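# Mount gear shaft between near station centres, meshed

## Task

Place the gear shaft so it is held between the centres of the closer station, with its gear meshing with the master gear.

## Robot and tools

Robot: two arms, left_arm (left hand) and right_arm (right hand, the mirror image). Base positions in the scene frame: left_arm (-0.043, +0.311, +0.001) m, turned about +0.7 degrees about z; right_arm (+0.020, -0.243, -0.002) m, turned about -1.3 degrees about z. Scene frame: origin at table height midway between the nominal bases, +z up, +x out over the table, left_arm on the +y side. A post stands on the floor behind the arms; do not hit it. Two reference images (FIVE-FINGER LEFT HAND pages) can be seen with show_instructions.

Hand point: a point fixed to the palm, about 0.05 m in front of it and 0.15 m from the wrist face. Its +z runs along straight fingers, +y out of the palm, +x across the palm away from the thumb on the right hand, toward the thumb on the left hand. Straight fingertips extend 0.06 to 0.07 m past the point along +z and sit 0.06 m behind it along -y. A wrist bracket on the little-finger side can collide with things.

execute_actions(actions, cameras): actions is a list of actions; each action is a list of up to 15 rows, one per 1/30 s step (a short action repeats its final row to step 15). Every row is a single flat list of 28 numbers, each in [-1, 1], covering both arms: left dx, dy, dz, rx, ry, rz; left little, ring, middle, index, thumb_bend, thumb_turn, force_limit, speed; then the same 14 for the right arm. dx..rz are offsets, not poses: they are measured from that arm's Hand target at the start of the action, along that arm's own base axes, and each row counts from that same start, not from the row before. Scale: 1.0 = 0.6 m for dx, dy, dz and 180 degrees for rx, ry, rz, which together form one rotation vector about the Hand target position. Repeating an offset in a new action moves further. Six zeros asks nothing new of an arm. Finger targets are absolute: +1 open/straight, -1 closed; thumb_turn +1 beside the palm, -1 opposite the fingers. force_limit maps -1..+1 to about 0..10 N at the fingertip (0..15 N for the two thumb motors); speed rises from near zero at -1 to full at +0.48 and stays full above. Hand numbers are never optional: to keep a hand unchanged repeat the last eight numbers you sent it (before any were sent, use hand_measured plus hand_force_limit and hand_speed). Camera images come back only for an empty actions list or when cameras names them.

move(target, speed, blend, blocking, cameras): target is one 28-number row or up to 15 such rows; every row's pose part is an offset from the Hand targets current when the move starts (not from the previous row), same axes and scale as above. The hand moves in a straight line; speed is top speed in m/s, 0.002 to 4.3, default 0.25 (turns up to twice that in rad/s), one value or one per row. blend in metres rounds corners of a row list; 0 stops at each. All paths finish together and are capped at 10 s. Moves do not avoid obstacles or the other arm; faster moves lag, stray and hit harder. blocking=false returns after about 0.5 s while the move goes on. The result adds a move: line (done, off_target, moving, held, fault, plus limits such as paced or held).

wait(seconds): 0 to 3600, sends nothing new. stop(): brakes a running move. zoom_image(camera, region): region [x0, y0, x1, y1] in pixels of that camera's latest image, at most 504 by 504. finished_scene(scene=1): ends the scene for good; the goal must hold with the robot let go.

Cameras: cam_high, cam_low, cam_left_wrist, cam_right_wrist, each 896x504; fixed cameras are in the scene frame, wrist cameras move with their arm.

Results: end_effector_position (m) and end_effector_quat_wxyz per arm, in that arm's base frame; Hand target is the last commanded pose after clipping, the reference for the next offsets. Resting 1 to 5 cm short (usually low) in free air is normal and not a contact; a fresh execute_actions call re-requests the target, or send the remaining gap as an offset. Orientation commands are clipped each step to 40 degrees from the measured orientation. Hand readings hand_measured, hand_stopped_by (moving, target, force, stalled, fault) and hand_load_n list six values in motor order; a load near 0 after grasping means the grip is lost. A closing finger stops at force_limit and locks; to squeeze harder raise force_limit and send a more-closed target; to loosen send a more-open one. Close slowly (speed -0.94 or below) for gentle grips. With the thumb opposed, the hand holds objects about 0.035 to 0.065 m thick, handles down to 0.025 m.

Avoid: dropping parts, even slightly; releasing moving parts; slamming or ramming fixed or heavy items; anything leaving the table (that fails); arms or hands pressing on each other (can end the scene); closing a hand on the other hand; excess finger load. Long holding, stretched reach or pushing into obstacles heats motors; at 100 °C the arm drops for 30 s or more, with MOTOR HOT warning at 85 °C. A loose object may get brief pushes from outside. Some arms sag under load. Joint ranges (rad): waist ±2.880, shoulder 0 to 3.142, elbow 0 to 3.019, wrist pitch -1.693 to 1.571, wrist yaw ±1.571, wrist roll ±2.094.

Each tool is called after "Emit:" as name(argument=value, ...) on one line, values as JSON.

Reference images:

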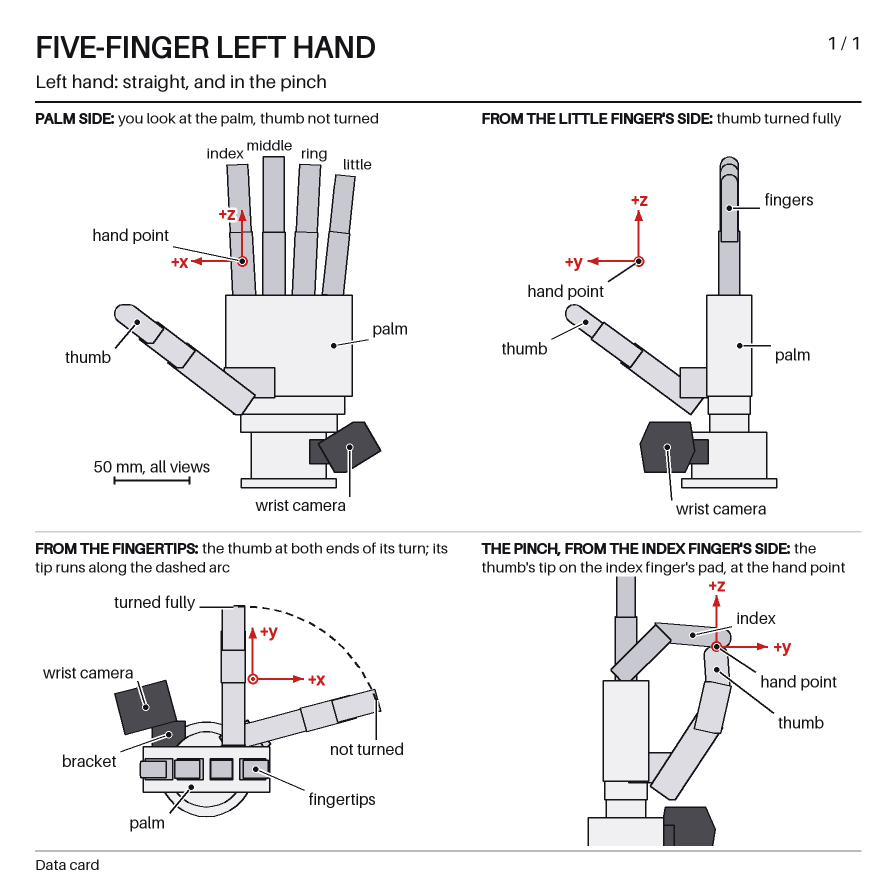

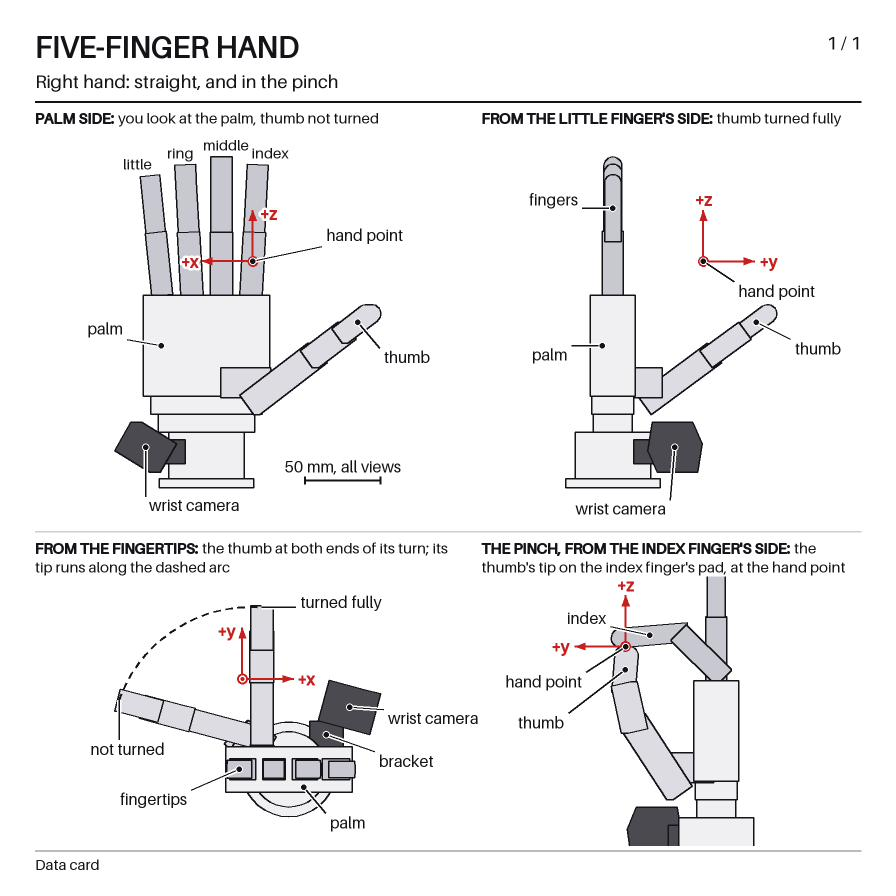

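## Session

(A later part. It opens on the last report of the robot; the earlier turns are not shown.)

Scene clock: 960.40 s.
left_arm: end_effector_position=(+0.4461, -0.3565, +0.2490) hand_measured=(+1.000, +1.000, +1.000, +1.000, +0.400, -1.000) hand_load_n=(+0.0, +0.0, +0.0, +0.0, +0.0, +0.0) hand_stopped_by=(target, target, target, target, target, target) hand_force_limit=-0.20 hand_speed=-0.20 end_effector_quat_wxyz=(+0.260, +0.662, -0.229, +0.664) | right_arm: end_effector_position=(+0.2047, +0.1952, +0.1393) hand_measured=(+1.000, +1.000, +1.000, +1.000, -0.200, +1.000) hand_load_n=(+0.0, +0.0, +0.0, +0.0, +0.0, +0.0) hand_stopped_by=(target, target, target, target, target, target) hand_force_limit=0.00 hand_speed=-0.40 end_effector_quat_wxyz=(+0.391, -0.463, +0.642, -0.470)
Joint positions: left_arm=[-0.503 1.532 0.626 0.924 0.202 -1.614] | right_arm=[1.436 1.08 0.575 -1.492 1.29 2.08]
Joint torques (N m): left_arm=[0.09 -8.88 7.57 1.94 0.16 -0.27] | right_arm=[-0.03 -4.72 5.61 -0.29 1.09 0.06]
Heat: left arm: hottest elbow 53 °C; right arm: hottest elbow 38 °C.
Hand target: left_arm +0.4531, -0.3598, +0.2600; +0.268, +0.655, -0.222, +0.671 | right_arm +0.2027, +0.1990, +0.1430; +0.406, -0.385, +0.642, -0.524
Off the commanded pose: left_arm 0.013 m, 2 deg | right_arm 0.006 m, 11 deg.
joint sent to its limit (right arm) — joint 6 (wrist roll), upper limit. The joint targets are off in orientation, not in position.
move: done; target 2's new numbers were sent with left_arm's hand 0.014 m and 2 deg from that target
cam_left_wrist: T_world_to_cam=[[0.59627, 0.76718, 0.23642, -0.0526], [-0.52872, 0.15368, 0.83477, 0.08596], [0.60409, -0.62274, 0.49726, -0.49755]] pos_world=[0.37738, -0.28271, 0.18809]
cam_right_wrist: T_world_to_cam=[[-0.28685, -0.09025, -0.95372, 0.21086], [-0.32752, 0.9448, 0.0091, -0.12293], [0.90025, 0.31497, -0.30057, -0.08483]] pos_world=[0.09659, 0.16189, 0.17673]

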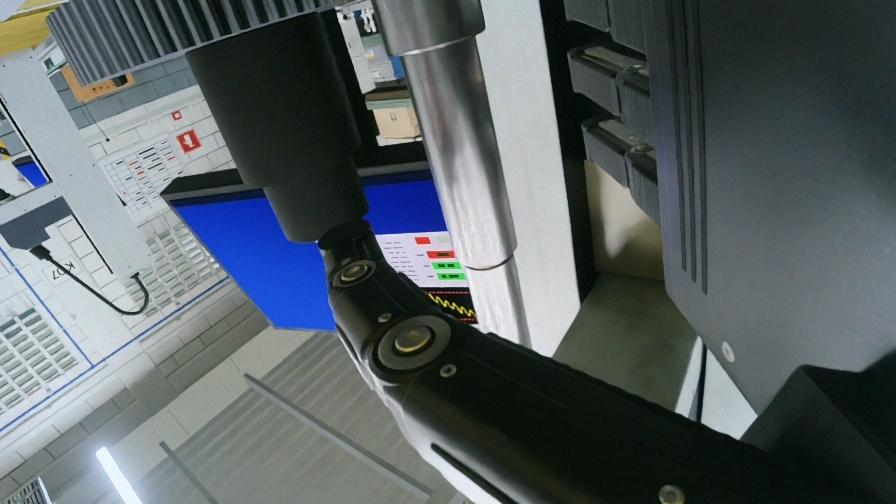

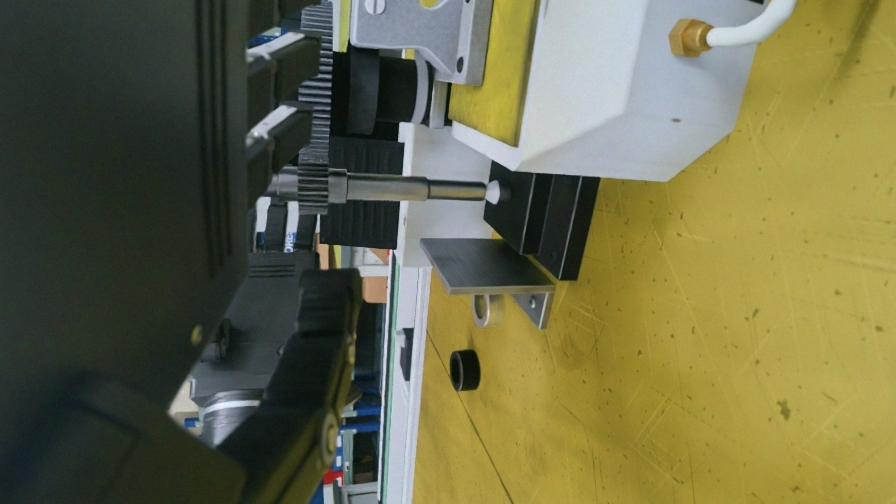

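Clean release. Retreat the left hand along −z_h.

Emit:
move(target=[-0.13,0.13,0.0,0,0,0.0,1,1,1,1,0.4,-1,-0.2,-0.2,0,0,0,0,0,0,1,1,1,1,-0.2,1,0,-0.4], speed=0.08, cameras=["all"])

Emit:
zoom_image(camera="cam_right_wrist", region=[265, 120, 355, 220])

Emit:
zoom_image(camera="cam_right_wrist", region=[420, 150, 520, 230])

Emit:
zoom_image(camera="cam_low", region=[440, 150, 520, 270])

Scene clock: 964.70 s.
left_arm: end_effector_position=(+0.3761, -0.2855, +0.2502) hand_measured=(+1.000, +1.000, +1.000, +1.000, +0.400, -1.000) hand_load_n=(+0.0, +0.0, +0.0, +0.0, +0.0, +0.0) hand_stopped_by=(target, target, target, target, target, target) hand_force_limit=-0.20 hand_speed=-0.20 end_effector_quat_wxyz=(+0.260, +0.662, -0.229, +0.664) | right_arm: end_effector_position=(+0.2047, +0.1952, +0.1393) hand_measured=(+1.000, +1.000, +1.000, +1.000, -0.200, +1.000) hand_load_n=(+0.0, +0.0, +0.0, +0.0, +0.0, +0.0) hand_stopped_by=(target, target, target, target, target, target) hand_force_limit=0.00 hand_speed=-0.40 end_effector_quat_wxyz=(+0.391, -0.463, +0.642, -0.470)
Joint positions: left_arm=[-0.405 1.286 0.381 0.924 0.3 -1.616] | right_arm=[1.436 1.08 0.575 -1.492 1.29 2.08]
Joint torques (N m): left_arm=[0.67 -6.71 5.59 2.15 0.19 -0.3] | right_arm=[-0.09 -4.6 5.6 -0.25 1.09 0.07]
Heat: left arm: hottest elbow 52 °C; right arm: hottest elbow 37 °C.
Hand target: left_arm +0.3751, -0.2818, +0.2602; +0.268, +0.655, -0.222, +0.671 | right_arm +0.2027, +0.1990, +0.1430; +0.406, -0.385, +0.642, -0.524
Off the commanded pose: left_arm 0.011 m, 2 deg | right_arm 0.006 m, 11 deg.
joint sent to its limit (right arm) — joint 6 (wrist roll), upper limit. The joint targets are off in orientation, not in position.
move: off_target (left_arm)
cam_left_wrist: T_world_to_cam=[[0.59654, 0.76694, 0.23654, -0.06587], [-0.52816, 0.15323, 0.8352, 0.03659], [0.6043, -0.62316, 0.49647, -0.41164]] pos_world=[0.30738, -0.21161, 0.18939]
cam_right_wrist: T_world_to_cam=[[-0.28685, -0.09025, -0.95372, 0.21086], [-0.32752, 0.9448, 0.0091, -0.12293], [0.90025, 0.31497, -0.30057, -0.08483]] pos_world=[0.09659, 0.16189, 0.17673]

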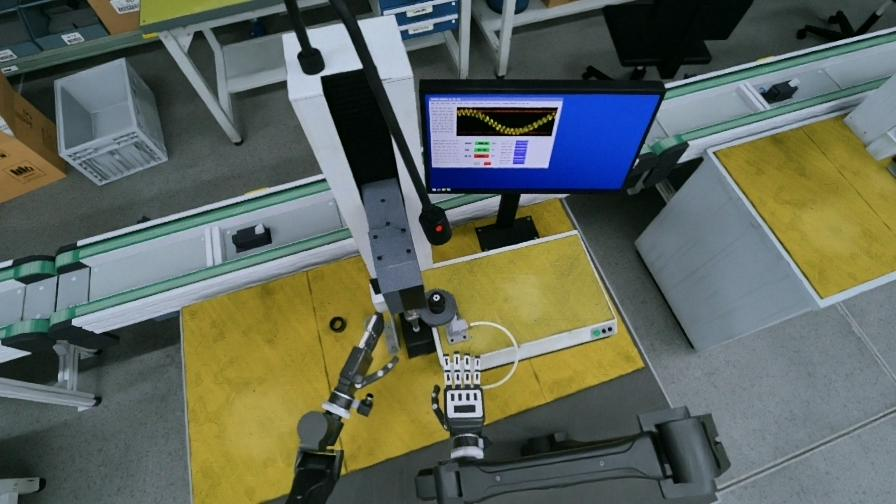

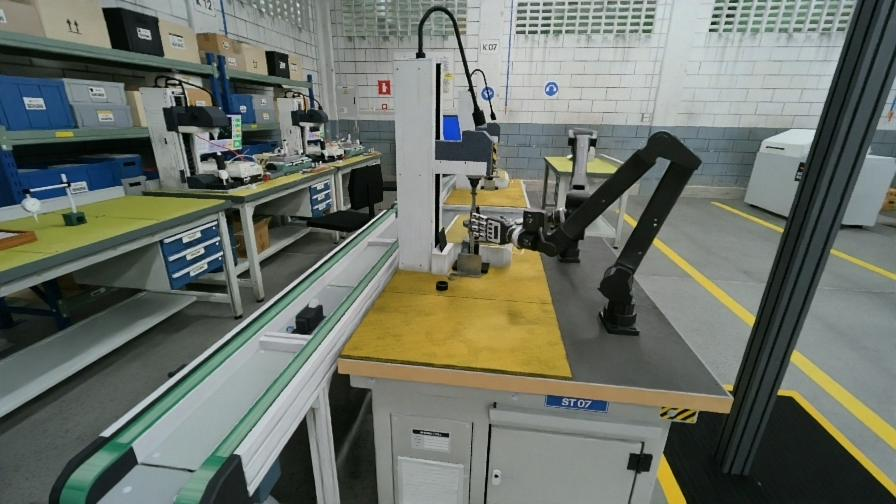

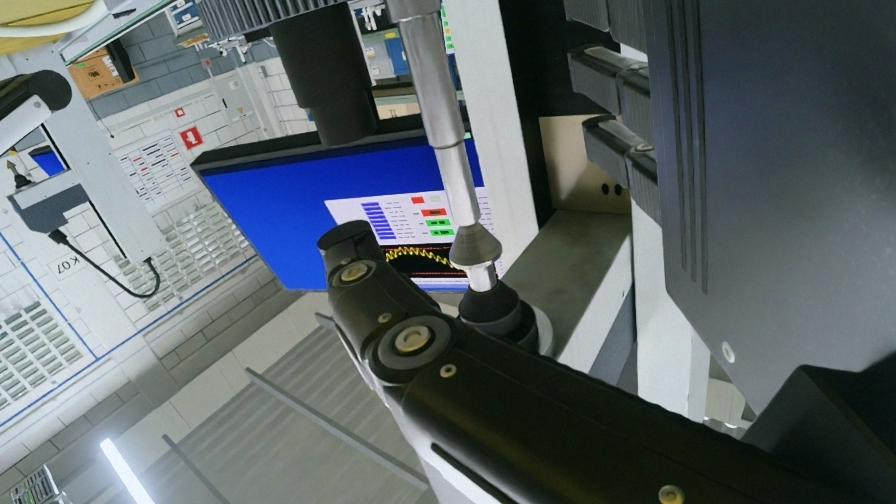

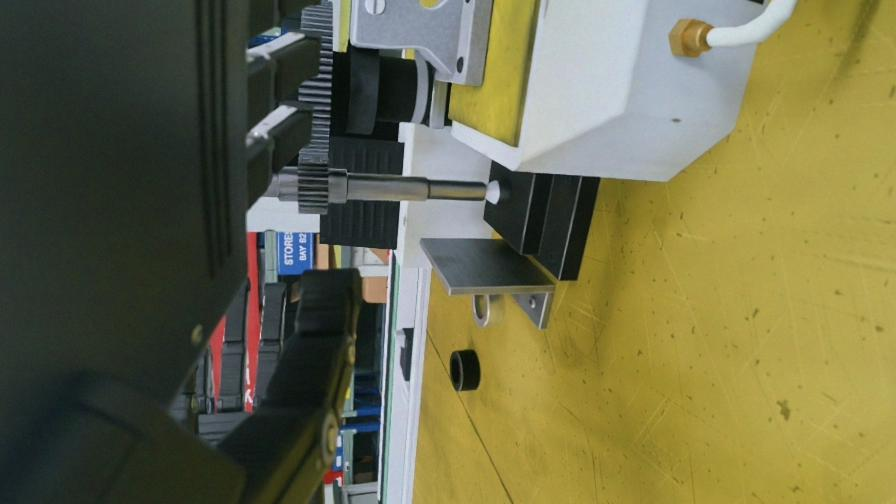

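Scaled by 5.040.

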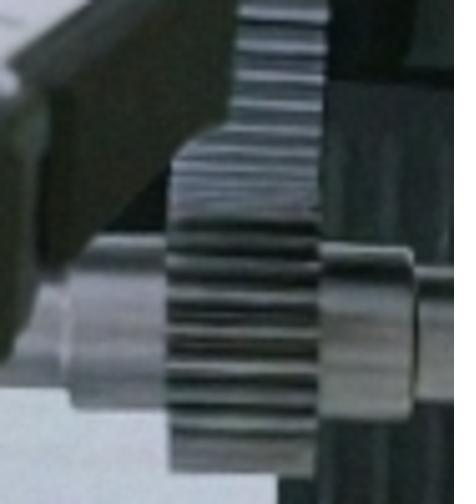

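Scaled by 5.040.

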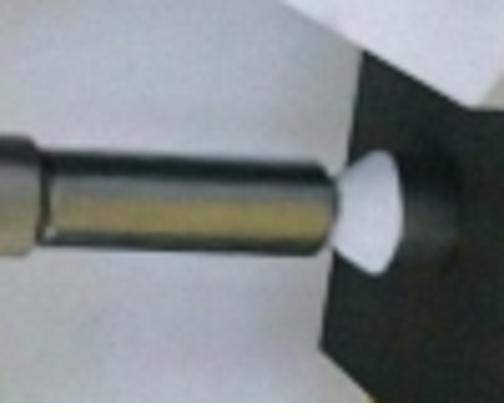

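Scaled by 4.200.

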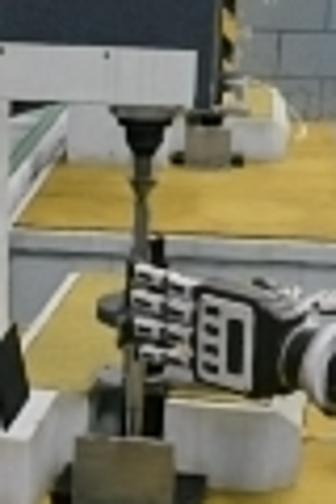

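Emit:
finished_scene()

The scene is finished: the task was done.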